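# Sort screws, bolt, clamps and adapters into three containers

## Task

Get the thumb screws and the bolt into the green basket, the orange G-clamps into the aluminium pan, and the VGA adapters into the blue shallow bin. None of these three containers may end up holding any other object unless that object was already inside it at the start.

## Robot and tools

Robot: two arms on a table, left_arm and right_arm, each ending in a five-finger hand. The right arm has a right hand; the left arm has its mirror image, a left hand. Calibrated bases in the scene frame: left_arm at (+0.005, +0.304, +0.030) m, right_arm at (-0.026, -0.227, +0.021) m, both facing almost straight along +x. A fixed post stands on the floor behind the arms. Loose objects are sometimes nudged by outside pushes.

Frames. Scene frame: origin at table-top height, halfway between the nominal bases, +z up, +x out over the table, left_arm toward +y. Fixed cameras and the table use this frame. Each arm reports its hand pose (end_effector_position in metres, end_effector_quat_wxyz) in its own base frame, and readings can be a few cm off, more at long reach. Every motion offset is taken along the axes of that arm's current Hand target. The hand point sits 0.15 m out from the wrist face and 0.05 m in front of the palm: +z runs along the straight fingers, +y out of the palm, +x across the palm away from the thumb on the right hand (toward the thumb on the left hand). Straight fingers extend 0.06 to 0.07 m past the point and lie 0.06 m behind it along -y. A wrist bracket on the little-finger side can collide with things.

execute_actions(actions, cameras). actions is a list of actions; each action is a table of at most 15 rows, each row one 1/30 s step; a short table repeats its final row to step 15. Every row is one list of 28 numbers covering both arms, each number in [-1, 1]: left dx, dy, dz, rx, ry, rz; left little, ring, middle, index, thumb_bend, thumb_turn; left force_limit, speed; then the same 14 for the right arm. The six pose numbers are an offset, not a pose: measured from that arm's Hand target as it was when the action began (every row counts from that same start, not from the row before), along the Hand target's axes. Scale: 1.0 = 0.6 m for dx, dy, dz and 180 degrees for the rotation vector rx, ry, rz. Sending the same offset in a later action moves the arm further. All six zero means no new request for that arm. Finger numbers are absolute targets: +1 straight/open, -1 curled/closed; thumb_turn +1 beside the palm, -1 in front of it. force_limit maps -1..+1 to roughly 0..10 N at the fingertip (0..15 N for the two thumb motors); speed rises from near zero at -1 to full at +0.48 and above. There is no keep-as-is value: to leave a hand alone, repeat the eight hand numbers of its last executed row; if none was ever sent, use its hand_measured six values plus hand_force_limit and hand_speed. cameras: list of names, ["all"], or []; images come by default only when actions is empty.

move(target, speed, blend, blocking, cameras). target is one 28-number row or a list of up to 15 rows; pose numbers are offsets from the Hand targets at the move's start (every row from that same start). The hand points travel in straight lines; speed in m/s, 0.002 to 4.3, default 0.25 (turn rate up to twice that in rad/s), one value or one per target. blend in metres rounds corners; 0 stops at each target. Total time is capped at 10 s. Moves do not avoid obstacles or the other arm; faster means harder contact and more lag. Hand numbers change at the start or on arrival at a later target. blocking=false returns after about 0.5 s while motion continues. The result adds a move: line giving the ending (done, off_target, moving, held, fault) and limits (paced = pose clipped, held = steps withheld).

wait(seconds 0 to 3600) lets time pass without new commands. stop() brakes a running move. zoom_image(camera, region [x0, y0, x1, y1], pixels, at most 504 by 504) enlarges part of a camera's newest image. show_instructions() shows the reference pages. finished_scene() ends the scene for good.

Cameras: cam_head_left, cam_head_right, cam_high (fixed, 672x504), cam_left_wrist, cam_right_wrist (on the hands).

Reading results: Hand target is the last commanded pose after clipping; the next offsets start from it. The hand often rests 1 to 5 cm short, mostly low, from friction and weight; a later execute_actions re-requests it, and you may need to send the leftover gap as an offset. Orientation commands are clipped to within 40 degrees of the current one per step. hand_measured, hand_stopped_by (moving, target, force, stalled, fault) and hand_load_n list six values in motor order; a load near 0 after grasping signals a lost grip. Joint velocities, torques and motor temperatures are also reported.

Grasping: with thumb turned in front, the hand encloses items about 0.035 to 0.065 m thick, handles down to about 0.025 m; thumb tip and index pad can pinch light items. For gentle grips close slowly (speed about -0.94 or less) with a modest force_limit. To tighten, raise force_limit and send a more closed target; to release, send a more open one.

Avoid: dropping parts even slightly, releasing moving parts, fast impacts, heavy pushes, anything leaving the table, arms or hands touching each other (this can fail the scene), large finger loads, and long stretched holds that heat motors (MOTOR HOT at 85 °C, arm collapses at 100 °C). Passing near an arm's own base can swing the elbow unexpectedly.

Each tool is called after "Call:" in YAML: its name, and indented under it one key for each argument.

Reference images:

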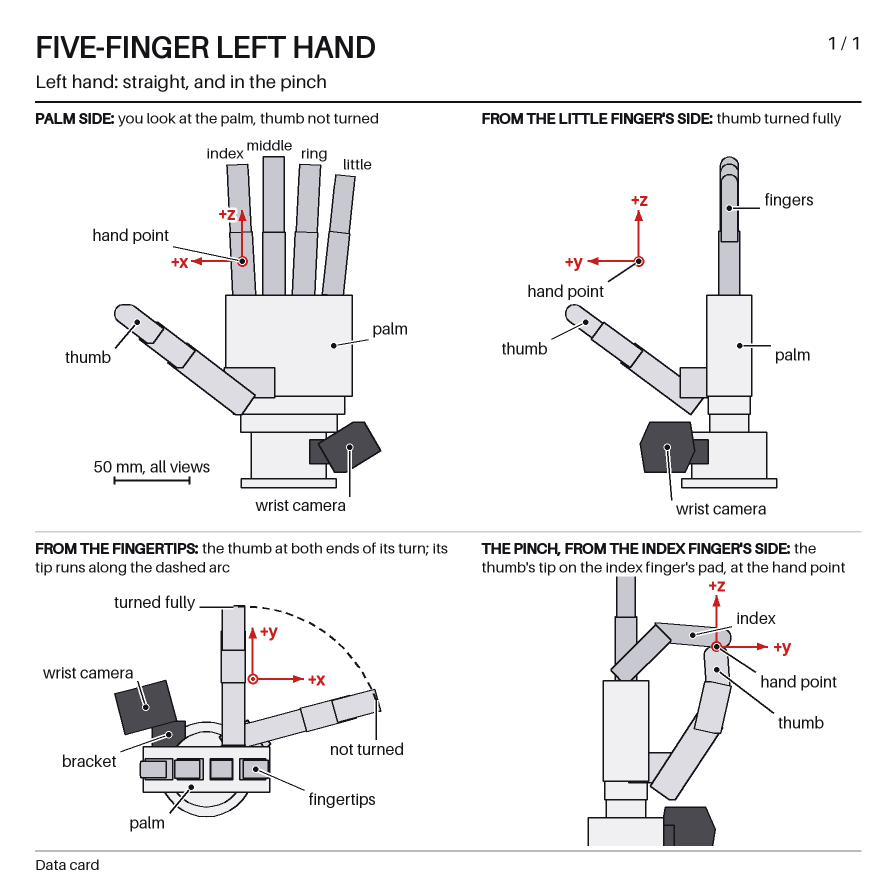

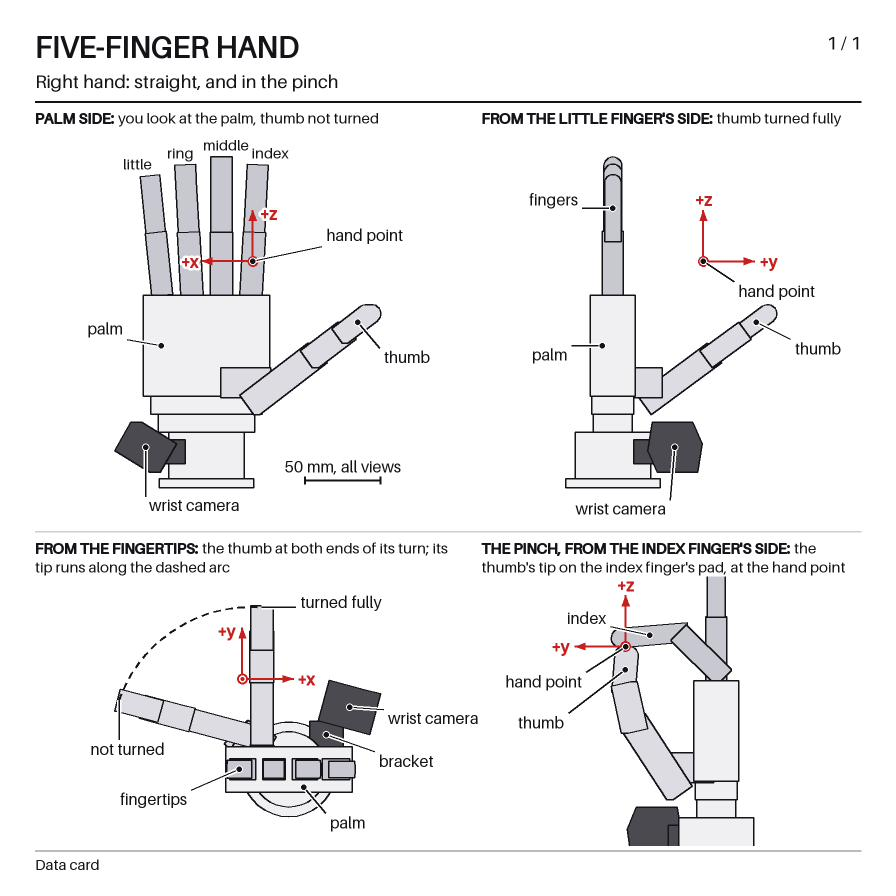

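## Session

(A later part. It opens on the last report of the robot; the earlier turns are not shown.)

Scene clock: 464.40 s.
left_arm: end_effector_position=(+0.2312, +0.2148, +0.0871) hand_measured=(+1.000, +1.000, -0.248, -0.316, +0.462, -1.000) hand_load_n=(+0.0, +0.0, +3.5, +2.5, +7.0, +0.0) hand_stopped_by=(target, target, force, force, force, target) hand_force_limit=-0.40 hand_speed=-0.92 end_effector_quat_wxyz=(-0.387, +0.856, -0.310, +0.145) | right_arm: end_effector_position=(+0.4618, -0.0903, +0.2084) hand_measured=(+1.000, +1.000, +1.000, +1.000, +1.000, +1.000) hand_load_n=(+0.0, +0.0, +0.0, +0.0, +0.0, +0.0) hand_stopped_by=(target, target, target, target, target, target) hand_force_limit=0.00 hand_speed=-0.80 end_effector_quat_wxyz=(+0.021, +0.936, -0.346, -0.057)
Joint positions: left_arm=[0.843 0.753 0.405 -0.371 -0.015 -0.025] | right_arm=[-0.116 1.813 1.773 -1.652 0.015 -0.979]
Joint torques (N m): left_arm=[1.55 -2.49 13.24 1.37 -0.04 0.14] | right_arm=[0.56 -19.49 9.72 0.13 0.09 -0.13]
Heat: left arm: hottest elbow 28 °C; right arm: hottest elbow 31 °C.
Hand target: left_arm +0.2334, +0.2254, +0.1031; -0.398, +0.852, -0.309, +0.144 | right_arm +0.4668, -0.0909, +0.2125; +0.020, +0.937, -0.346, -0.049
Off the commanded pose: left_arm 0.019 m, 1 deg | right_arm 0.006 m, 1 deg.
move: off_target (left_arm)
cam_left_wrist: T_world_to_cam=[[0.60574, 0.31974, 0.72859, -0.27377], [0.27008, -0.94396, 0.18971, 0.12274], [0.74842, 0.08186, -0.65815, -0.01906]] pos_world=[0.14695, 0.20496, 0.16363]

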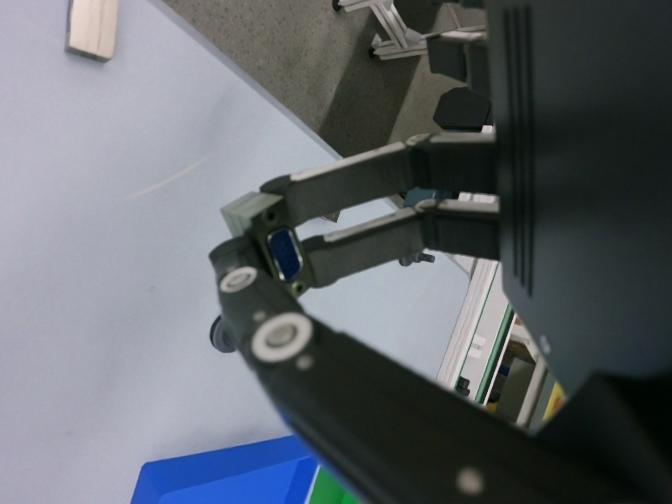

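Call:
move:
  target: [0.4513,0.1863,-0.138, 0,0.2139,0.1778, -1, -1, -0.5, -0.5, 0.45, -1, -0.4, -0.5, 0,0,0,0,0,0, 1, 1, 1, 1, 1, 1, 0, -0.8]
  speed: 0.2
  cameras: ["cam_left_wrist","cam_head_left"]

Scene clock: 499.57 s.
left_arm: end_effector_position=(+0.3341, -0.0468, +0.0512) hand_measured=(-1.000, -1.000, -0.248, -0.316, +0.462, -1.000) hand_load_n=(+0.0, +0.0, +3.5, +3.0, +7.0, +0.0) hand_stopped_by=(target, target, force, force, force, target) hand_force_limit=-0.40 hand_speed=-0.50 end_effector_quat_wxyz=(-0.287, +0.649, -0.646, +0.281) | right_arm: end_effector_position=(+0.4618, -0.0903, +0.2084) hand_measured=(+1.000, +1.000, +1.000, +1.000, +1.000, +1.000) hand_load_n=(+0.0, +0.0, +0.0, +0.0, +0.0, +0.0) hand_stopped_by=(target, target, target, target, target, target) hand_force_limit=0.00 hand_speed=-0.80 end_effector_quat_wxyz=(+0.021, +0.936, -0.346, -0.057)
Joint positions: left_arm=[-0.074 0.935 0.39 -0.202 -0.064 -0.051] | right_arm=[-0.116 1.813 1.773 -1.652 0.015 -0.979]
Joint torques (N m): left_arm=[-0.62 -3.14 12.64 2.26 -0.09 -0.01] | right_arm=[0.5 -19.66 9.74 0.25 0.06 -0.15]
Motor temperatures (°C): left_arm=[26 24 33 24 25 24] | right_arm=[24 30 31 25 24 25]
Heat: left arm: hottest elbow 33 °C; right arm: hottest elbow 31 °C.
Hand target: left_arm +0.3544, -0.0520, +0.0702; -0.299, +0.641, -0.640, +0.300 | right_arm +0.4668, -0.0909, +0.2125; +0.020, +0.937, -0.346, -0.049
Off the commanded pose: left_arm 0.028 m, 3 deg | right_arm 0.006 m, 1 deg.
move: off_target (left_arm)
cam_left_wrist: T_world_to_cam=[[0.65506, -0.26292, 0.70836, -0.26895], [-0.53738, -0.82116, 0.19216, 0.13018], [0.53115, -0.50653, -0.67919, -0.05221]] pos_world=[0.27386, 0.00974, 0.13004]
Images, in order (width x height): cam_head_left 672x504, cam_left_wrist 672x504.

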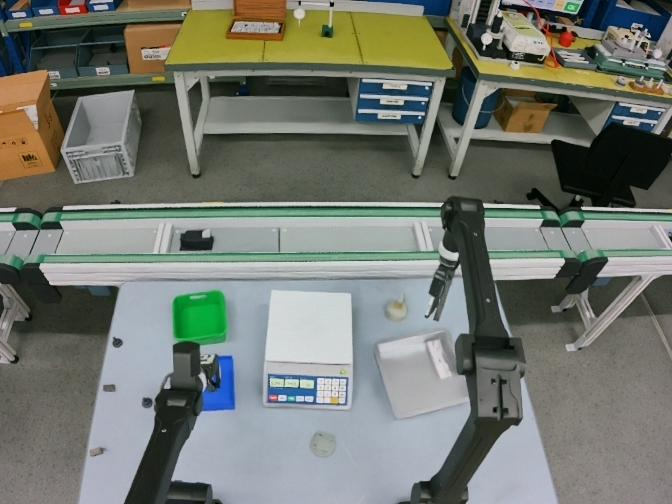

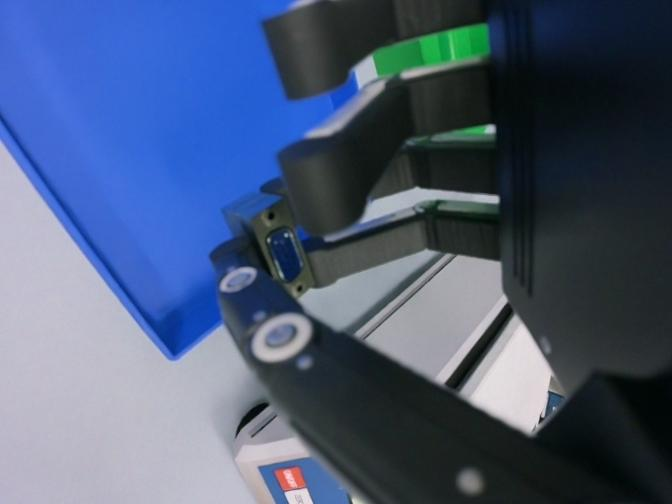

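Call:
move:
  target: [0,0.0321,0.0658, 0,0,0, -1, -1, -0.5, -0.5, 0.45, -1, -0.4, -0.5, 0,0,0,0,0,0, 1, 1, 1, 1, 1, 1, 0, -0.8]
  speed: 0.1
  cameras: ["cam_left_wrist","cam_head_left"]

Scene clock: 510.83 s.
left_arm: end_effector_position=(+0.3637, -0.0492, +0.0235) hand_measured=(-1.000, -1.000, -0.248, -0.316, +0.462, -1.000) hand_load_n=(+0.0, +0.0, +3.5, +2.5, +7.0, +0.5) hand_stopped_by=(target, target, force, force, force, target) hand_force_limit=-0.40 hand_speed=-0.50 end_effector_quat_wxyz=(-0.293, +0.646, -0.643, +0.289) | right_arm: end_effector_position=(+0.4618, -0.0903, +0.2084) hand_measured=(+1.000, +1.000, +1.000, +1.000, +1.000, +1.000) hand_load_n=(+0.0, +0.0, +0.0, -0.5, +0.0, +0.0) hand_stopped_by=(target, target, target, target, target, target) hand_force_limit=0.00 hand_speed=-0.80 end_effector_quat_wxyz=(+0.021, +0.936, -0.346, -0.057)
Joint positions: left_arm=[-0.074 1.121 0.39 0.008 -0.062 -0.051] | right_arm=[-0.116 1.813 1.773 -1.652 0.015 -0.979]
Joint torques (N m): left_arm=[0.03 -5.54 9.26 2.39 -0.01 0.05] | right_arm=[0.62 -19.78 9.68 0.06 0.1 -0.13]
Heat: left arm: hottest elbow 33 °C; right arm: hottest elbow 31 °C.
Hand target: left_arm +0.3723, -0.0520, +0.0301; -0.299, +0.641, -0.640, +0.300 | right_arm +0.4668, -0.0909, +0.2125; +0.020, +0.937, -0.346, -0.049
Off the commanded pose: left_arm 0.011 m, 2 deg | right_arm 0.006 m, 1 deg.
move: off_target (left_arm)
cam_left_wrist: T_world_to_cam=[[0.63829, -0.26176, 0.72393, -0.26355], [-0.54241, -0.82024, 0.18166, 0.15159], [0.54624, -0.50862, -0.66553, -0.09381]] pos_world=[0.30169, 0.00764, 0.10082]
Images, in order (width x height): cam_head_left 672x504, cam_left_wrist 672x504.

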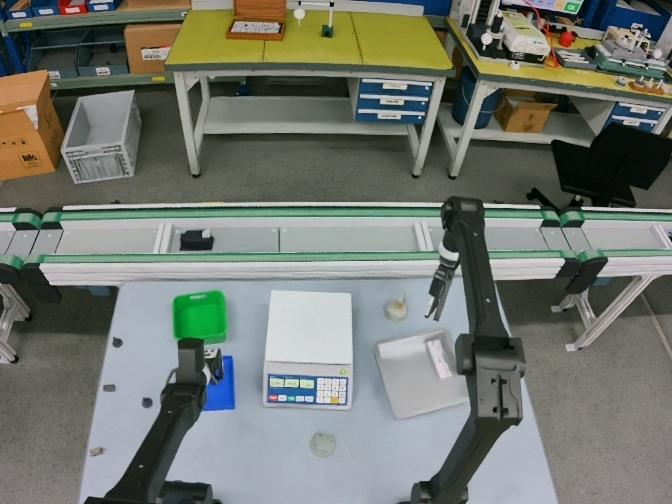

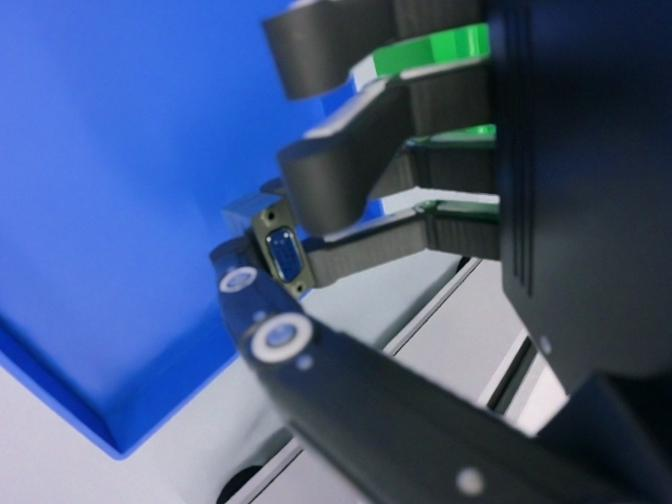

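Call:
move:
  target: [0,0.0449,0.0243, 0,0,0, -1, -1, -0.5, -0.5, 0.45, -1, -0.4, -0.5, 0,0,0,0,0,0, 1, 1, 1, 1, 1, 1, 0, -0.8]
  speed: 0.06
  cameras: ["cam_left_wrist","cam_high"]

Scene clock: 523.23 s.
left_arm: end_effector_position=(+0.3668, -0.0494, +0.0024) hand_measured=(-1.000, -1.000, -0.248, -0.316, +0.462, -1.000) hand_load_n=(+0.0, +0.0, +3.5, +2.5, +7.0, +0.0) hand_stopped_by=(target, target, force, force, force, target) hand_force_limit=-0.40 hand_speed=-0.50 end_effector_quat_wxyz=(-0.300, +0.643, -0.639, +0.297) | right_arm: end_effector_position=(+0.4618, -0.0903, +0.2084) hand_measured=(+1.000, +1.000, +1.000, +1.000, +1.000, +1.000) hand_load_n=(+0.0, +0.0, +0.0, +0.5, +0.0, +0.0) hand_stopped_by=(target, target, target, target, target, target) hand_force_limit=0.00 hand_speed=-0.80 end_effector_quat_wxyz=(+0.021, +0.936, -0.346, -0.057)
Joint positions: left_arm=[-0.074 1.202 0.353 0.148 -0.062 -0.051] | right_arm=[-0.116 1.813 1.773 -1.652 0.015 -0.979]
Joint torques (N m): left_arm=[-0.62 -5.66 6.79 2.39 -0.12 0.04] | right_arm=[0.03 -19.14 9.8 0.27 0.12 -0.14]
Heat: left arm: hottest elbow 32 °C; right arm: hottest elbow 31 °C.
Hand target: left_arm +0.3663, -0.0521, +0.0002; -0.299, +0.641, -0.640, +0.300 | right_arm +0.4668, -0.0909, +0.2125; +0.020, +0.937, -0.346, -0.049
Off the commanded pose: left_arm 0.004 m, 0 deg | right_arm 0.006 m, 1 deg.
move: done
cam_left_wrist: T_world_to_cam=[[0.62242, -0.26054, 0.73805, -0.24442], [-0.54623, -0.81995, 0.17121, 0.15836], [0.56056, -0.5097, -0.65267, -0.11503]] pos_world=[0.30312, 0.00754, 0.0782]
Images, in order (width x height): cam_high 672x504, cam_left_wrist 672x504.

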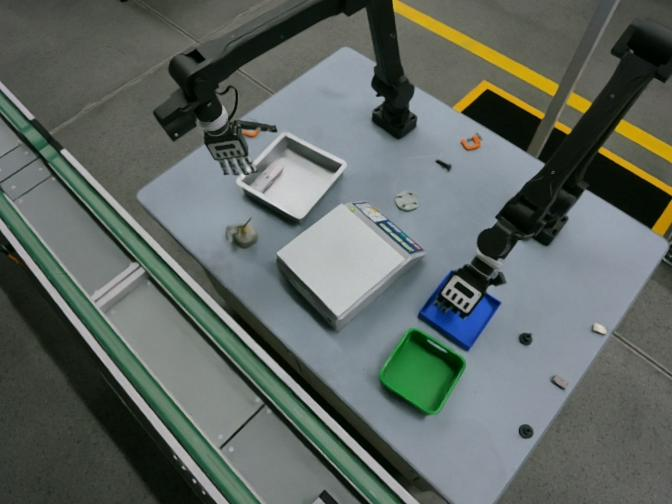

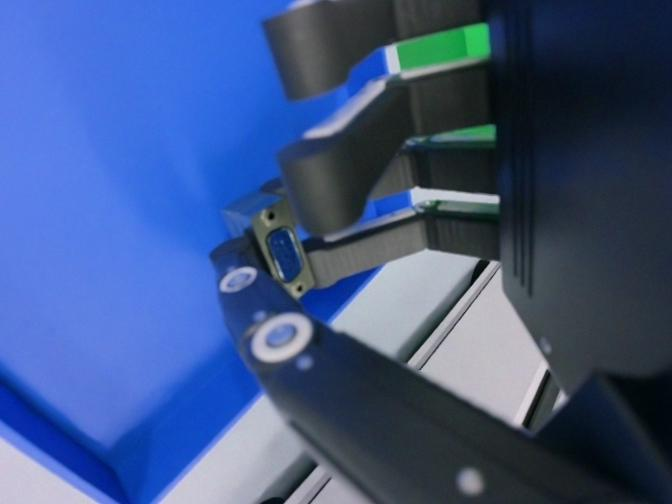

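Call:
move:
  target: [0,0.0192,0.003, 0,0,0, -1, -1, -0.5, -0.5, 0.45, -1, -0.4, -0.5, 0,0,0,0,0,0, 1, 1, 1, 1, 1, 1, 0, -0.8]
  speed: 0.04
  cameras: ["cam_left_wrist"]

Scene clock: 529.57 s.
left_arm: end_effector_position=(+0.3626, -0.0491, -0.0050) hand_measured=(-1.000, -1.000, -0.248, -0.316, +0.462, -1.000) hand_load_n=(+0.5, +0.0, +3.5, +2.5, +7.0, +0.0) hand_stopped_by=(target, target, force, force, force, target) hand_force_limit=-0.40 hand_speed=-0.50 end_effector_quat_wxyz=(-0.302, +0.642, -0.638, +0.300) | right_arm: end_effector_position=(+0.4618, -0.0903, +0.2084) hand_measured=(+1.000, +1.000, +1.000, +1.000, +1.000, +1.000) hand_load_n=(+0.0, +0.0, +0.0, +0.0, +0.0, +0.0) hand_stopped_by=(target, target, target, target, target, target) hand_force_limit=0.00 hand_speed=-0.80 end_effector_quat_wxyz=(+0.021, +0.936, -0.346, -0.057)
Joint positions: left_arm=[-0.074 1.217 0.328 0.195 -0.062 -0.051] | right_arm=[-0.116 1.813 1.773 -1.652 0.015 -0.979]
Joint torques (N m): left_arm=[-0.21 -4.84 6.67 2.41 -0.14 -0.05] | right_arm=[-0.32 -19.84 9.8 0.1 0.11 -0.15]
Heat: left arm: hottest elbow 32 °C; right arm: hottest elbow 31 °C.
Hand target: left_arm +0.3603, -0.0521, -0.0099; -0.299, +0.641, -0.640, +0.300 | right_arm +0.4668, -0.0909, +0.2125; +0.020, +0.937, -0.346, -0.049
Off the commanded pose: left_arm 0.006 m, 0 deg | right_arm 0.006 m, 1 deg.
move: done
cam_left_wrist: T_world_to_cam=[[0.6168, -0.26009, 0.74291, -0.23426], [-0.54752, -0.81985, 0.16755, 0.15804], [0.56549, -0.5101, -0.64808, -0.1192]] pos_world=[0.29843, 0.00784, 0.0703]

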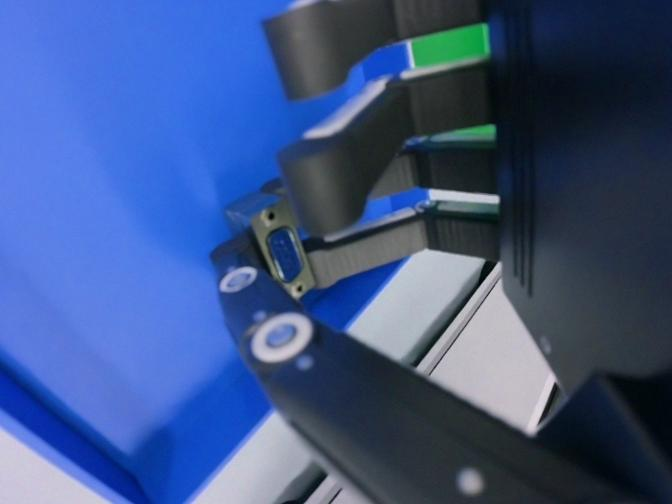

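Call:
move:
  target: [0,0.0077,0.0064, 0,0,0, -1, -1, -0.5, -0.5, 0.45, -1, -0.4, -0.5, 0,0,0,0,0,0, 1, 1, 1, 1, 1, 1, 0, -0.8]
  speed: 0.04

Scene clock: 534.07 s.
left_arm: end_effector_position=(+0.3673, -0.0495, -0.0054) hand_measured=(-1.000, -1.000, -0.248, -0.316, +0.462, -1.000) hand_load_n=(+0.5, +0.0, +3.5, +3.0, +6.5, +0.5) hand_stopped_by=(target, target, force, force, force, target) hand_force_limit=-0.40 hand_speed=-0.50 end_effector_quat_wxyz=(-0.307, +0.640, -0.635, +0.306) | right_arm: end_effector_position=(+0.4618, -0.0903, +0.2084) hand_measured=(+1.000, +1.000, +1.000, +1.000, +1.000, +1.000) hand_load_n=(+0.0, +0.0, +0.0, +0.0, +0.0, +0.0) hand_stopped_by=(target, target, target, target, target, target) hand_force_limit=0.00 hand_speed=-0.80 end_effector_quat_wxyz=(+0.021, +0.936, -0.346, -0.057)
Joint positions: left_arm=[-0.074 1.234 0.327 0.232 -0.062 -0.051] | right_arm=[-0.116 1.813 1.773 -1.652 0.015 -0.979]
Joint torques (N m): left_arm=[0.21 -4.78 5.81 2.15 -0.18 0] | right_arm=[-0.03 -19.55 9.73 0.21 0.05 -0.1]
Heat: left arm: hottest elbow 31 °C; right arm: hottest elbow 31 °C.
Hand target: left_arm +0.3603, -0.0521, -0.0159; -0.299, +0.641, -0.640, +0.300 | right_arm +0.4668, -0.0909, +0.2125; +0.020, +0.937, -0.346, -0.049
Off the commanded pose: left_arm 0.013 m, 1 deg | right_arm 0.006 m, 1 deg.
move: off_target (left_arm)

Call:
move:
  target: [0,0.005,0.005, 0,0,0, -1, -1, -0.5, -0.5, 0.45, -1, -0.4, -0.5, 0,0,0,0,0,0, 1, 1, 1, 1, 1, 1, 0, -0.8]
  speed: 0.04
  cameras: ["cam_left_wrist", "cam_high"]

Call:
zoom_image:
  camera: "cam_left_wrist"
  region: [160, 140, 400, 360]

Scene clock: 543.13 s.
left_arm: end_effector_position=(+0.3707, -0.0497, -0.0058) hand_measured=(-1.000, -1.000, -0.248, -0.316, +0.462, -1.000) hand_load_n=(+0.0, +0.0, +3.5, +3.0, +6.5, +0.0) hand_stopped_by=(target, target, force, force, force, target) hand_force_limit=-0.40 hand_speed=-0.50 end_effector_quat_wxyz=(-0.311, +0.638, -0.633, +0.310) | right_arm: end_effector_position=(+0.4618, -0.0903, +0.2084) hand_measured=(+1.000, +1.000, +1.000, +1.000, +1.000, +1.000) hand_load_n=(+0.0, +0.0, +0.0, +0.0, +0.0, +0.0) hand_stopped_by=(target, target, target, target, target, target) hand_force_limit=0.00 hand_speed=-0.80 end_effector_quat_wxyz=(+0.021, +0.936, -0.346, -0.057)
Joint positions: left_arm=[-0.074 1.248 0.326 0.258 -0.062 -0.051] | right_arm=[-0.116 1.813 1.773 -1.652 0.015 -0.979]
Joint torques (N m): left_arm=[-0.67 -4.31 5.61 2.22 -0.17 0.05] | right_arm=[-0.26 -19.72 9.7 0.06 0.09 -0.16]
Heat: left arm: hottest elbow 31 °C; right arm: hottest elbow 31 °C.
Hand target: left_arm +0.3606, -0.0521, -0.0202; -0.299, +0.641, -0.640, +0.300 | right_arm +0.4668, -0.0909, +0.2125; +0.020, +0.937, -0.346, -0.049
Off the commanded pose: left_arm 0.018 m, 2 deg | right_arm 0.006 m, 1 deg.
move: off_target (left_arm)
cam_left_wrist: T_world_to_cam=[[0.59475, -0.25848, 0.76123, -0.23041], [-0.55222, -0.8195, 0.15318, 0.16378], [0.58423, -0.51147, -0.63013, -0.13144]] pos_world=[0.30427, 0.00743, 0.06748]
Images, in order (width x height): cam_high 672x504, cam_left_wrist 672x504.

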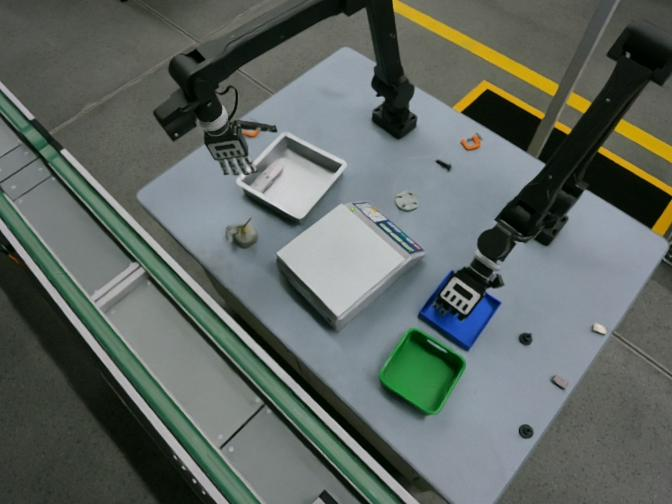

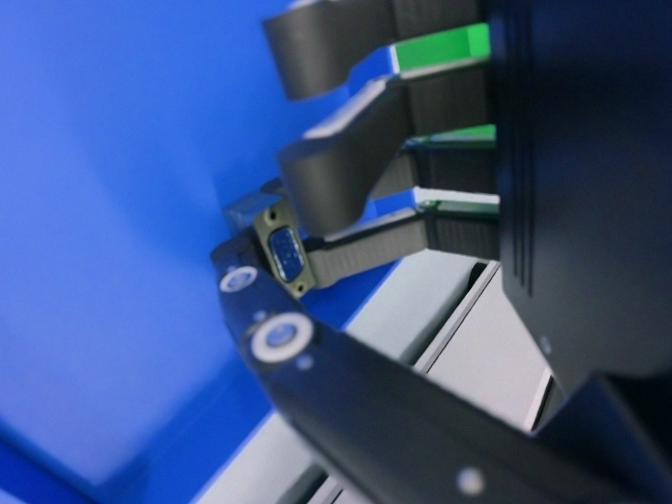

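Scaled by 2.100.

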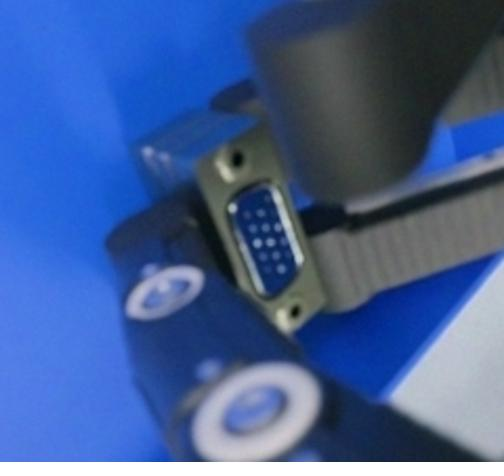

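Call:
move:
  target:
    - [0,-0.014,-0.004, 0,0,0, -1, -1, -0.5, -0.5, 0.45, -1, -0.4, -0.5, 0,0,0,0,0,0, 1, 1, 1, 1, 1, 1, 0, -0.8]
    - [0,-0.014,-0.004, 0,0,0, -1, -1, -0.1, -0.1, 0.6, -1, -0.4, -0.9, 0,0,0,0,0,0, 1, 1, 1, 1, 1, 1, 0, -0.8]
    - [0,-0.014,-0.004, 0,0,0, -1, -1, 0, 0, 1, -1, -0.4, -0.6, 0,0,0,0,0,0, 1, 1, 1, 1, 1, 1, 0, -0.8]
  speed: 0.04
  cameras: ["cam_left_wrist"]

Scene clock: 558.63 s.
left_arm: end_effector_position=(+0.3711, -0.0497, -0.0014) hand_measured=(-1.000, -1.000, +0.000, +0.000, +1.000, -1.000) hand_load_n=(+0.0, +0.0, -2.0, +0.0, +0.0, +0.0) hand_stopped_by=(target, target, target, target, target, target) hand_force_limit=-0.40 hand_speed=-0.60 end_effector_quat_wxyz=(-0.313, +0.637, -0.632, +0.312) | right_arm: end_effector_position=(+0.4618, -0.0903, +0.2084) hand_measured=(+1.000, +1.000, +1.000, +1.000, +1.000, +1.000) hand_load_n=(+0.0, +0.0, +0.0, +0.0, +0.0, +0.0) hand_stopped_by=(target, target, target, target, target, target) hand_force_limit=0.00 hand_speed=-0.80 end_effector_quat_wxyz=(+0.021, +0.936, -0.346, -0.057)
Joint positions: left_arm=[-0.074 1.231 0.326 0.248 -0.062 -0.051] | right_arm=[-0.116 1.813 1.773 -1.652 0.015 -0.979]
Joint torques (N m): left_arm=[-0.38 -4.25 7.25 1.01 -0.1 0] | right_arm=[-0.38 -19.31 9.69 0.09 0.09 -0.16]
Heat: left arm: hottest elbow 31 °C; right arm: hottest elbow 31 °C.
Hand target: left_arm +0.3642, -0.0521, -0.0120; -0.299, +0.641, -0.640, +0.300 | right_arm +0.4668, -0.0909, +0.2125; +0.020, +0.937, -0.346, -0.049
Off the commanded pose: left_arm 0.013 m, 2 deg | right_arm 0.006 m, 1 deg.
move: off_target (left_arm)
cam_left_wrist: T_world_to_cam=[[0.58903, -0.25804, 0.76581, -0.23185], [-0.55332, -0.81945, 0.14947, 0.16367], [0.58898, -0.51177, -0.62546, -0.13065]] pos_world=[0.30408, 0.00743, 0.07138]

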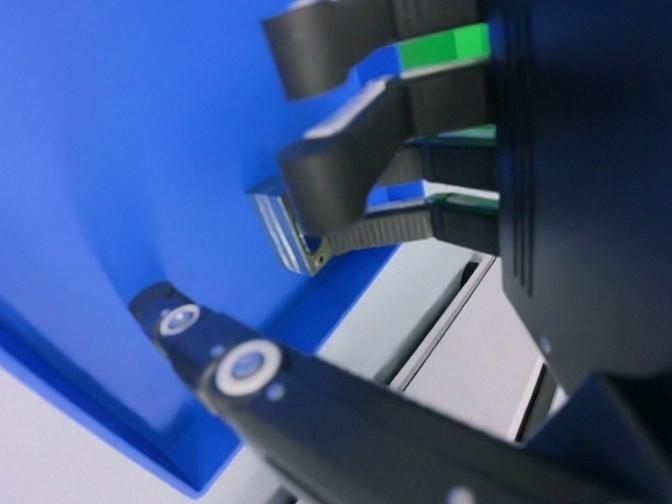

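Call:
move:
  target:
    - [0,-0.154,-0.128, 0,0,0, -1, -1, 0, 0, 1, -1, -0.4, -0.5, 0,0,0,0,0,0, 1, 1, 1, 1, 1, 1, 0, -0.8]
    - [-0.5335,0.1098,-0.3202, 0,-0.0642,-0.0533, 1, 1, -0.1, -0.1, 1, -1, -0.4, -0.5, 0,0,0,0,0,0, 1, 1, 1, 1, 1, 1, 0, -0.8]
  speed: 0.2
  cameras: ["cam_left_wrist", "cam_head_left"]

Scene clock: 592.00 s.
left_arm: end_effector_position=(+0.1734, +0.2552, +0.0498) hand_measured=(+1.000, +1.000, -0.100, -0.100, +1.000, -1.000) hand_load_n=(+0.0, +0.0, +0.0, +0.0, +0.0, +0.0) hand_stopped_by=(target, target, target, target, target, target) hand_force_limit=-0.40 hand_speed=-0.50 end_effector_quat_wxyz=(-0.326, +0.725, -0.546, +0.263) | right_arm: end_effector_position=(+0.4618, -0.0903, +0.2084) hand_measured=(+1.000, +1.000, +1.000, +1.000, +1.000, +1.000) hand_load_n=(+0.0, +0.0, +0.0, +0.0, +0.0, +0.0) hand_stopped_by=(target, target, target, target, target, target) hand_force_limit=0.00 hand_speed=-0.80 end_effector_quat_wxyz=(+0.021, +0.936, -0.346, -0.057)
Joint positions: left_arm=[1.349 1.115 0.519 -0.488 0.747 0.875] | right_arm=[-0.116 1.813 1.773 -1.652 0.015 -0.979]
Joint torques (N m): left_arm=[1.44 -5.01 11.58 0.83 0.47 0.22] | right_arm=[0.21 -19.78 9.73 0.08 0.06 -0.13]
Heat: left arm: hottest elbow 31 °C; right arm: hottest elbow 31 °C.
Hand target: left_arm +0.1742, +0.2679, +0.0600; -0.336, +0.719, -0.551, +0.258 | right_arm +0.4668, -0.0909, +0.2125; +0.020, +0.937, -0.346, -0.049
Off the commanded pose: left_arm 0.016 m, 2 deg | right_arm 0.006 m, 1 deg.
move: off_target (left_arm); target 2's new numbers were sent with left_arm's hand 0.016 m and 2 deg from that target
cam_left_wrist: T_world_to_cam=[[0.66753, -0.07025, 0.74126, -0.13627], [-0.31574, -0.92831, 0.19636, 0.28075], [0.67432, -0.36512, -0.64186, 0.1224]] pos_world=[0.09707, 0.29574, 0.12444]
Images, in order (width x height): cam_head_left 672x504, cam_left_wrist 672x504.

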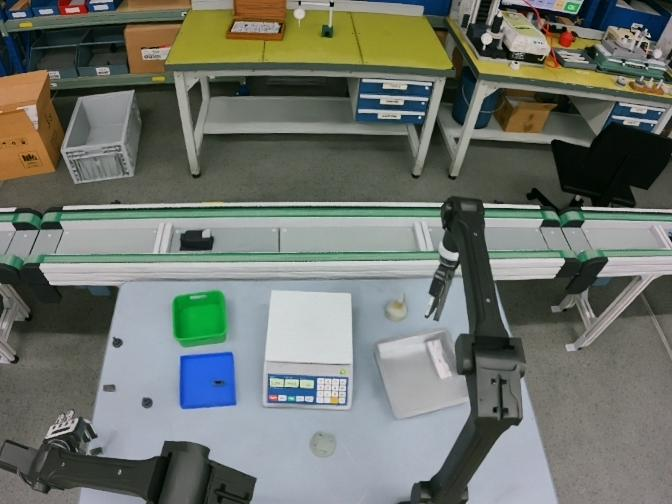

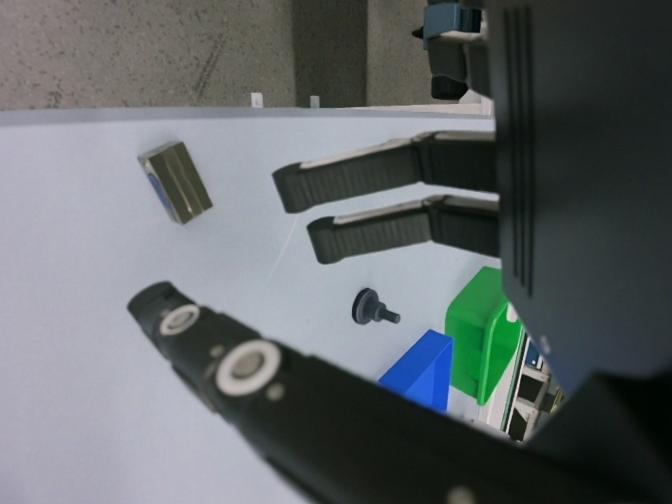

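Call:
move:
  target: [-0.0153,0.053,0.0538, 0,-0.0128,-0.0107, 1, 1, -0.1, -0.1, 1, -1, -0.4, -0.5, 0,0,0,0,0,0, 1, 1, 1, 1, 1, 1, 0, -0.8]
  speed: 0.1
  cameras: ["cam_left_wrist"]

Scene clock: 615.53 s.
left_arm: end_effector_position=(+0.1763, +0.2780, +0.0173) hand_measured=(+1.000, +1.000, -0.100, -0.100, +1.000, -1.000) hand_load_n=(+0.0, +0.0, +0.0, +0.0, +0.0, +0.0) hand_stopped_by=(target, target, target, target, target, target) hand_force_limit=-0.40 hand_speed=-0.50 end_effector_quat_wxyz=(-0.343, +0.729, -0.538, +0.249) | right_arm: end_effector_position=(+0.4618, -0.0903, +0.2084) hand_measured=(+1.000, +1.000, +1.000, +1.000, +1.000, +1.000) hand_load_n=(+0.0, +0.0, +0.0, +0.0, +0.0, +0.0) hand_stopped_by=(target, target, target, target, target, target) hand_force_limit=0.00 hand_speed=-0.80 end_effector_quat_wxyz=(+0.021, +0.936, -0.346, -0.057)
Joint positions: left_arm=[1.349 1.235 0.491 -0.284 0.724 0.84] | right_arm=[-0.116 1.813 1.773 -1.652 0.015 -0.979]
Joint torques (N m): left_arm=[0.5 -7.12 6.99 1.74 0.32 -0.14] | right_arm=[-0.09 -19.78 9.78 0.09 0.08 -0.13]
Heat: left arm: hottest elbow 31 °C; right arm: hottest elbow 31 °C.
Hand target: left_arm +0.1761, +0.2779, +0.0149; -0.342, +0.733, -0.532, +0.249 | right_arm +0.4668, -0.0909, +0.2125; +0.020, +0.937, -0.346, -0.049
Off the commanded pose: left_arm 0.002 m, 1 deg | right_arm 0.006 m, 1 deg.
move: done
cam_left_wrist: T_world_to_cam=[[0.67022, -0.07262, 0.7386, -0.11232], [-0.28417, -0.94447, 0.165, 0.30863], [0.68561, -0.32047, -0.65364, 0.09372]] pos_world=[0.09872, 0.31337, 0.0933]

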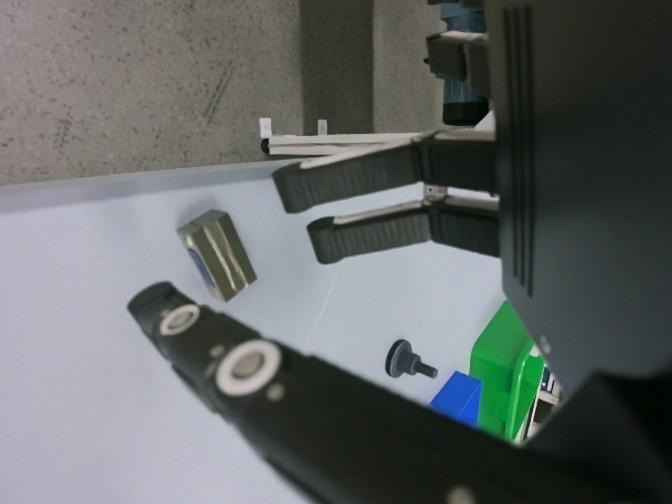

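Call:
move:
  target: [0.0143,0.0448,0.0243, 0,0,0, 1, 1, -0.1, -0.1, 1, -1, -0.4, -0.5, 0,0,0,0,0,0, 1, 1, 1, 1, 1, 1, 0, -0.8]
  speed: 0.06
  cameras: ["cam_left_wrist"]

Scene clock: 627.63 s.
left_arm: end_effector_position=(+0.1742, +0.2685, -0.0116) hand_measured=(+1.000, +1.000, -0.100, -0.100, +1.000, -1.000) hand_load_n=(+0.0, +0.0, +0.0, +0.0, +0.0, +0.0) hand_stopped_by=(target, target, target, target, target, target) hand_force_limit=-0.40 hand_speed=-0.50 end_effector_quat_wxyz=(-0.344, +0.729, -0.538, +0.248) | right_arm: end_effector_position=(+0.4618, -0.0903, +0.2084) hand_measured=(+1.000, +1.000, +1.000, +1.000, +1.000, +1.000) hand_load_n=(+0.0, +0.0, +0.0, +0.0, +0.0, +0.0) hand_stopped_by=(target, target, target, target, target, target) hand_force_limit=0.00 hand_speed=-0.80 end_effector_quat_wxyz=(+0.021, +0.936, -0.346, -0.057)
Joint positions: left_arm=[1.349 1.296 0.43 -0.16 0.724 0.84] | right_arm=[-0.116 1.813 1.773 -1.652 0.015 -0.979]
Joint torques (N m): left_arm=[0.5 -6.18 6.49 1.91 0.35 -0.1] | right_arm=[0.15 -19.78 9.69 0.14 0.06 -0.14]
Heat: left arm: hottest elbow 30 °C; right arm: hottest elbow 31 °C.
Hand target: left_arm +0.1730, +0.2678, -0.0151; -0.342, +0.733, -0.532, +0.249 | right_arm +0.4668, -0.0909, +0.2125; +0.020, +0.937, -0.346, -0.049
Off the commanded pose: left_arm 0.004 m, 1 deg | right_arm 0.006 m, 1 deg.
move: done
cam_left_wrist: T_world_to_cam=[[0.6698, -0.07385, 0.73886, -0.08972], [-0.28397, -0.94488, 0.16299, 0.30396], [0.68609, -0.31898, -0.65385, 0.07271]] pos_world=[0.09652, 0.30378, 0.06429]

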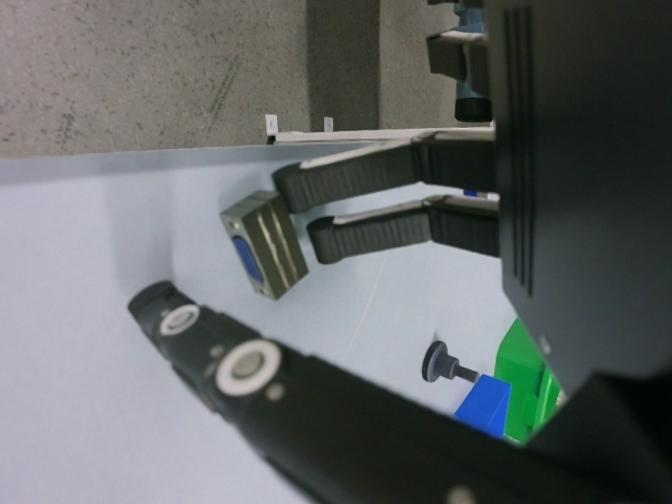

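Call:
move:
  target:
    - [0,0.0072,0.006, 0,0,0, 1, 1, -0.1, -0.1, 1, -1, -0.4, -0.5, 0,0,0,0,0,0, 1, 1, 1, 1, 1, 1, 0, -0.8]
    - [0,0.0072,0.006, 0,0,0, 1, 1, -0.1, -0.1, 0.55, -1, -0.4, -0.8, 0,0,0,0,0,0, 1, 1, 1, 1, 1, 1, 0, -0.8]
  speed: 0.06
  cameras: ["cam_left_wrist"]

Call:
zoom_image:
  camera: "cam_left_wrist"
  region: [160, 140, 400, 360]

Scene clock: 641.93 s.
left_arm: end_effector_position=(+0.1752, +0.2721, -0.0138) hand_measured=(+1.000, +1.000, -0.100, -0.100, +0.550, -1.000) hand_load_n=(+0.0, +0.0, +0.0, +0.0, +0.0, +0.0) hand_stopped_by=(target, target, target, target, target, target) hand_force_limit=-0.40 hand_speed=-0.80 end_effector_quat_wxyz=(-0.349, +0.726, -0.539, +0.246) | right_arm: end_effector_position=(+0.4618, -0.0903, +0.2084) hand_measured=(+1.000, +1.000, +1.000, +1.000, +1.000, +1.000) hand_load_n=(+0.0, +0.0, +0.0, +0.0, +0.0, +0.0) hand_stopped_by=(target, target, target, target, target, target) hand_force_limit=0.00 hand_speed=-0.80 end_effector_quat_wxyz=(+0.021, +0.936, -0.346, -0.057)
Joint positions: left_arm=[1.349 1.309 0.429 -0.132 0.725 0.84] | right_arm=[-0.116 1.813 1.773 -1.652 0.015 -0.979]
Joint torques (N m): left_arm=[0.91 -5.66 5.94 1.74 0.31 -0.05] | right_arm=[0.38 -19.78 9.81 0.1 0.11 -0.18]
Heat: left arm: hottest elbow 30 °C; right arm: hottest elbow 31 °C.
Hand target: left_arm +0.1729, +0.2678, -0.0208; -0.342, +0.733, -0.532, +0.249 | right_arm +0.4668, -0.0909, +0.2125; +0.020, +0.937, -0.346, -0.049
Off the commanded pose: left_arm 0.008 m, 1 deg | right_arm 0.006 m, 1 deg.
move: done
cam_left_wrist: T_world_to_cam=[[0.66693, -0.08352, 0.74042, -0.08535], [-0.28521, -0.94664, 0.15012, 0.30852], [0.68837, -0.3113, -0.65516, 0.06928]] pos_world=[0.09723, 0.30649, 0.06227]

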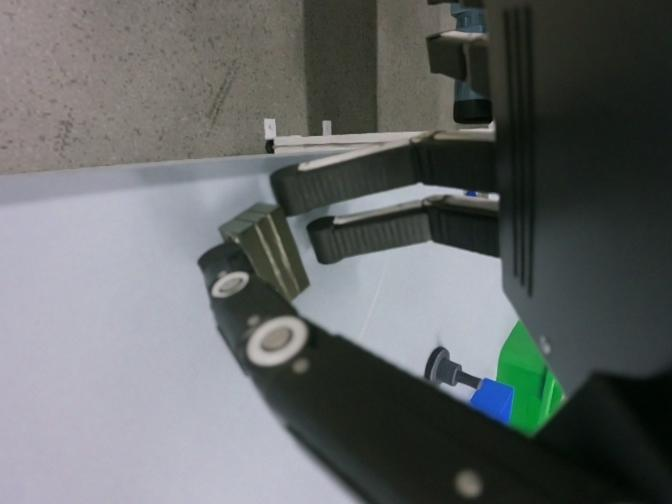

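Scaled by 2.100.

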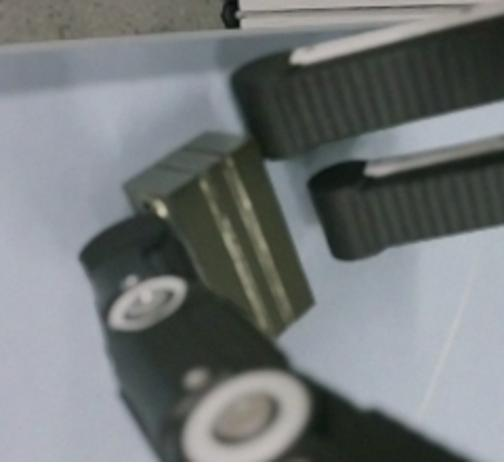

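Call:
move:
  target: [0,0,0, 0,0,0, 1, 1, -0.5, -0.5, 0.45, -1, -0.4, -0.92, 0,0,0,0,0,0, 1, 1, 1, 1, 1, 1, 0, -0.8]
  speed: 0.05
  cameras: ["cam_left_wrist"]

Call:
zoom_image:
  camera: "cam_left_wrist"
  region: [160, 140, 400, 360]

Scene clock: 651.17 s.
left_arm: end_effector_position=(+0.1749, +0.2705, -0.0151) hand_measured=(+1.000, +1.000, -0.196, -0.254, +0.492, -1.000) hand_load_n=(+0.0, +0.0, +4.0, +3.0, +6.5, +0.0) hand_stopped_by=(target, target, force, force, force, target) hand_force_limit=-0.40 hand_speed=-0.92 end_effector_quat_wxyz=(-0.347, +0.727, -0.539, +0.247) | right_arm: end_effector_position=(+0.4618, -0.0903, +0.2084) hand_measured=(+1.000, +1.000, +1.000, +1.000, +1.000, +1.000) hand_load_n=(+0.0, +0.0, +0.0, +0.0, +0.0, +0.0) hand_stopped_by=(target, target, target, target, target, target) hand_force_limit=0.00 hand_speed=-0.80 end_effector_quat_wxyz=(+0.021, +0.936, -0.346, -0.057)
Joint positions: left_arm=[1.349 1.312 0.427 -0.132 0.725 0.839] | right_arm=[-0.116 1.813 1.773 -1.652 0.015 -0.979]
Joint torques (N m): left_arm=[-0.03 -6.42 6.06 1.81 0.36 -0.1] | right_arm=[0.15 -19.84 9.77 0.05 0.11 -0.11]
Heat: left arm: hottest elbow 30 °C; right arm: hottest shoulder 31 °C.
Hand target: left_arm +0.1730, +0.2679, -0.0207; -0.342, +0.733, -0.532, +0.249 | right_arm +0.4668, -0.0909, +0.2125; +0.020, +0.937, -0.346, -0.049
Off the commanded pose: left_arm 0.007 m, 1 deg | right_arm 0.006 m, 1 deg.
move: done
cam_left_wrist: T_world_to_cam=[[0.6676, -0.07947, 0.74027, -0.08558], [-0.28462, -0.94601, 0.15512, 0.30697], [0.68797, -0.31425, -0.65417, 0.06901]] pos_world=[0.09703, 0.30529, 0.06088]

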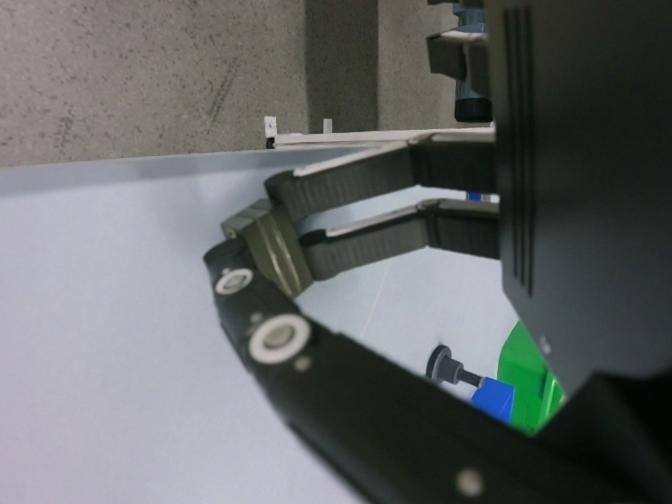

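Scaled by 2.100.

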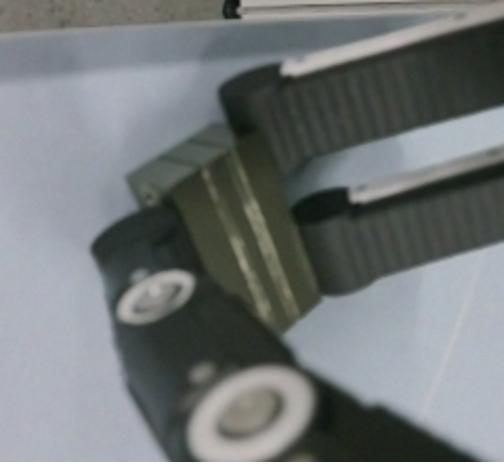

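Call:
move:
  target:
    - [0,-0.154,-0.128, 0,0,0, 1, 1, -0.5, -0.5, 0.45, -1, -0.4, -0.92, 0,0,0,0,0,0, 1, 1, 1, 1, 1, 1, 0, -0.8]
    - [0.543,-0.2135,0.0332, 0,0.077,0.064, -1, -1, -0.5, -0.5, 0.45, -1, -0.4, -0.5, 0,0,0,0,0,0, 1, 1, 1, 1, 1, 1, 0, -0.8]
  speed: 0.15
  blend: [0.03,0]
  cameras: ["cam_left_wrist"]

Scene clock: 667.50 s.
left_arm: end_effector_position=(+0.3455, -0.0099, +0.0467) hand_measured=(-1.000, -1.000, -0.196, -0.254, +0.492, -1.000) hand_load_n=(+0.0, +0.0, +4.0, +2.5, +7.0, +0.0) hand_stopped_by=(target, target, force, force, force, target) hand_force_limit=-0.40 hand_speed=-0.50 end_effector_quat_wxyz=(-0.285, +0.646, -0.649, +0.283) | right_arm: end_effector_position=(+0.4618, -0.0903, +0.2084) hand_measured=(+1.000, +1.000, +1.000, +1.000, +1.000, +1.000) hand_load_n=(+0.0, +0.0, +0.0, +0.0, -0.5, -0.5) hand_stopped_by=(target, target, target, target, target, target) hand_force_limit=0.00 hand_speed=-0.80 end_effector_quat_wxyz=(+0.021, +0.936, -0.346, -0.057)
Joint positions: left_arm=[0.087 0.994 0.406 -0.157 0.064 0.063] | right_arm=[-0.116 1.813 1.773 -1.652 0.015 -0.979]
Joint torques (N m): left_arm=[0.09 -4.19 12.42 2.43 -0.2 -0.15] | right_arm=[0.26 -19.6 9.77 0.12 0.1 -0.15]
Heat: left arm: hottest elbow 30 °C; right arm: hottest shoulder 31 °C.
Hand target: left_arm +0.3668, -0.0116, +0.0652; -0.299, +0.641, -0.640, +0.300 | right_arm +0.4668, -0.0909, +0.2125; +0.020, +0.937, -0.346, -0.049
Off the commanded pose: left_arm 0.028 m, 3 deg | right_arm 0.006 m, 1 deg.
move: off_target (left_arm); target 2's new numbers were sent with left_arm's hand 0.028 m and 3 deg from that target
cam_left_wrist: T_world_to_cam=[[0.65198, -0.26826, 0.7092, -0.2626], [-0.54613, -0.81497, 0.19381, 0.17047], [0.52598, -0.51368, -0.67785, -0.04095]] pos_world=[0.28585, 0.04745, 0.12544]

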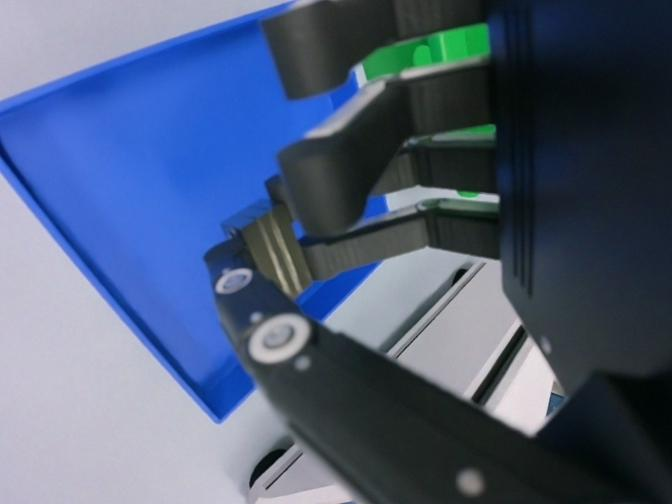

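Call:
move:
  target: [-0.0083,0.0947,0.0505, 0,0,0, -1, -1, -0.5, -0.5, 0.45, -1, -0.4, -0.5, 0,0,0,0,0,0, 1, 1, 1, 1, 1, 1, 0, -0.8]
  speed: 0.08
  cameras: ["cam_left_wrist"]

Scene clock: 690.60 s.
left_arm: end_effector_position=(+0.3530, -0.0115, +0.0035) hand_measured=(-1.000, -1.000, -0.196, -0.254, +0.492, -1.000) hand_load_n=(+0.0, +0.0, +4.0, +2.5, +6.5, +0.0) hand_stopped_by=(target, target, force, force, force, target) hand_force_limit=-0.40 hand_speed=-0.50 end_effector_quat_wxyz=(-0.296, +0.638, -0.645, +0.299) | right_arm: end_effector_position=(+0.4618, -0.0903, +0.2084) hand_measured=(+1.000, +1.000, +1.000, +1.000, +1.000, +1.000) hand_load_n=(+0.0, +0.0, +0.0, +0.0, -0.5, +0.0) hand_stopped_by=(target, target, target, target, target, target) hand_force_limit=0.00 hand_speed=-0.80 end_effector_quat_wxyz=(+0.021, +0.936, -0.346, -0.057)
Joint positions: left_arm=[0.087 1.152 0.325 0.123 0.075 0.063] | right_arm=[-0.116 1.813 1.773 -1.652 0.015 -0.979]
Joint torques (N m): left_arm=[1.32 -4.89 7.13 2.47 0.06 0.06] | right_arm=[-0.5 -19.55 9.63 0.2 0.06 -0.13]
Heat: left arm: hottest elbow 33 °C; right arm: hottest shoulder 31 °C.
Hand target: left_arm +0.3534, -0.0068, +0.0020; -0.299, +0.641, -0.640, +0.300 | right_arm +0.4668, -0.0909, +0.2125; +0.020, +0.937, -0.346, -0.049
Off the commanded pose: left_arm 0.005 m, 1 deg | right_arm 0.006 m, 1 deg.
move: done
cam_left_wrist: T_world_to_cam=[[0.61922, -0.27079, 0.73705, -0.22581], [-0.56081, -0.80951, 0.17374, 0.18702], [0.5496, -0.52093, -0.65313, -0.08349]] pos_world=[0.29059, 0.04675, 0.07941]

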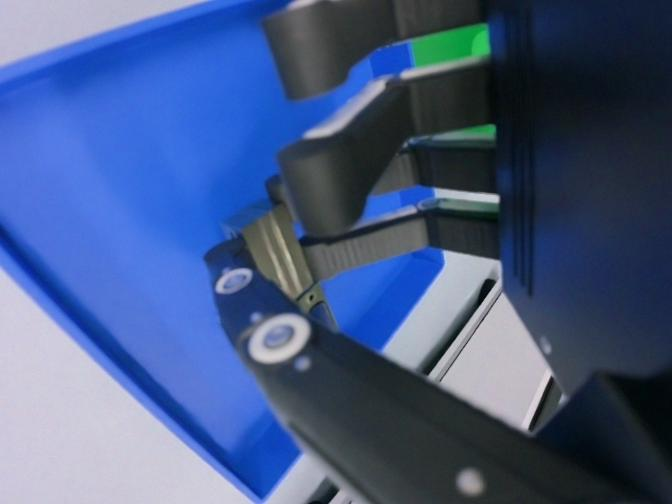

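Call:
zoom_image:
  camera: "cam_left_wrist"
  region: [180, 160, 420, 380]

Scaled by 2.100.

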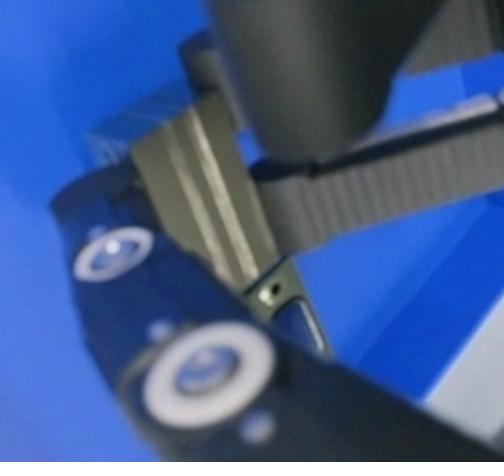

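Call:
move:
  target:
    - [-0.02,0,0, 0,0,0, -1, -1, -0.5, -0.5, 0.45, -1, -0.4, -0.5, 0,0,0,0,0,0, 1, 1, 1, 1, 1, 1, 0, -0.8]
    - [-0.02,0.0128,0.0107, 0,0,0, -1, -1, -0.5, -0.5, 0.45, -1, -0.4, -0.5, 0,0,0,0,0,0, 1, 1, 1, 1, 1, 1, 0, -0.8]
  speed: 0.06
  cameras: ["cam_left_wrist"]

Scene clock: 705.60 s.
left_arm: end_effector_position=(+0.3556, +0.0014, -0.0039) hand_measured=(-1.000, -1.000, -0.196, -0.254, +0.492, -1.000) hand_load_n=(+0.0, +0.0, +4.0, +2.5, +7.0, +0.0) hand_stopped_by=(target, target, force, force, force, target) hand_force_limit=-0.40 hand_speed=-0.50 end_effector_quat_wxyz=(-0.296, +0.643, -0.638, +0.303) | right_arm: end_effector_position=(+0.4618, -0.0903, +0.2084) hand_measured=(+1.000, +1.000, +1.000, +1.000, +1.000, +1.000) hand_load_n=(+0.0, +0.0, +0.0, +0.0, +0.0, +0.0) hand_stopped_by=(target, target, target, target, target, target) hand_force_limit=0.00 hand_speed=-0.80 end_effector_quat_wxyz=(+0.021, +0.936, -0.346, -0.057)
Joint positions: left_arm=[0.139 1.196 0.319 0.176 0.112 0.08] | right_arm=[-0.116 1.813 1.773 -1.652 0.015 -0.979]
Joint torques (N m): left_arm=[0.56 -5.3 6.58 2.29 0.06 0.22] | right_arm=[-0.15 -19.96 9.77 -0.01 0.06 -0.14]
Heat: left arm: hottest elbow 32 °C; right arm: hottest shoulder 31 °C.
Hand target: left_arm +0.3536, +0.0053, -0.0079; -0.299, +0.641, -0.640, +0.300 | right_arm +0.4668, -0.0909, +0.2125; +0.020, +0.937, -0.346, -0.049
Off the commanded pose: left_arm 0.006 m, 1 deg | right_arm 0.006 m, 1 deg.
move: done
cam_left_wrist: T_world_to_cam=[[0.61826, -0.25424, 0.74372, -0.21809], [-0.55066, -0.81529, 0.17907, 0.19658], [0.56082, -0.52025, -0.64406, -0.08707]] pos_world=[0.29192, 0.05953, 0.07092]

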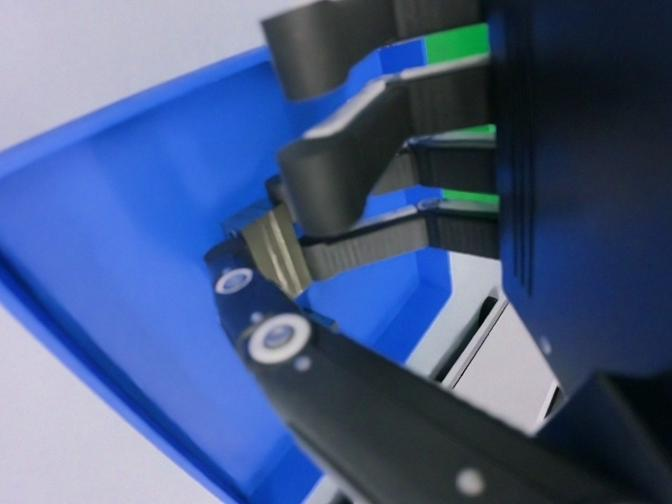

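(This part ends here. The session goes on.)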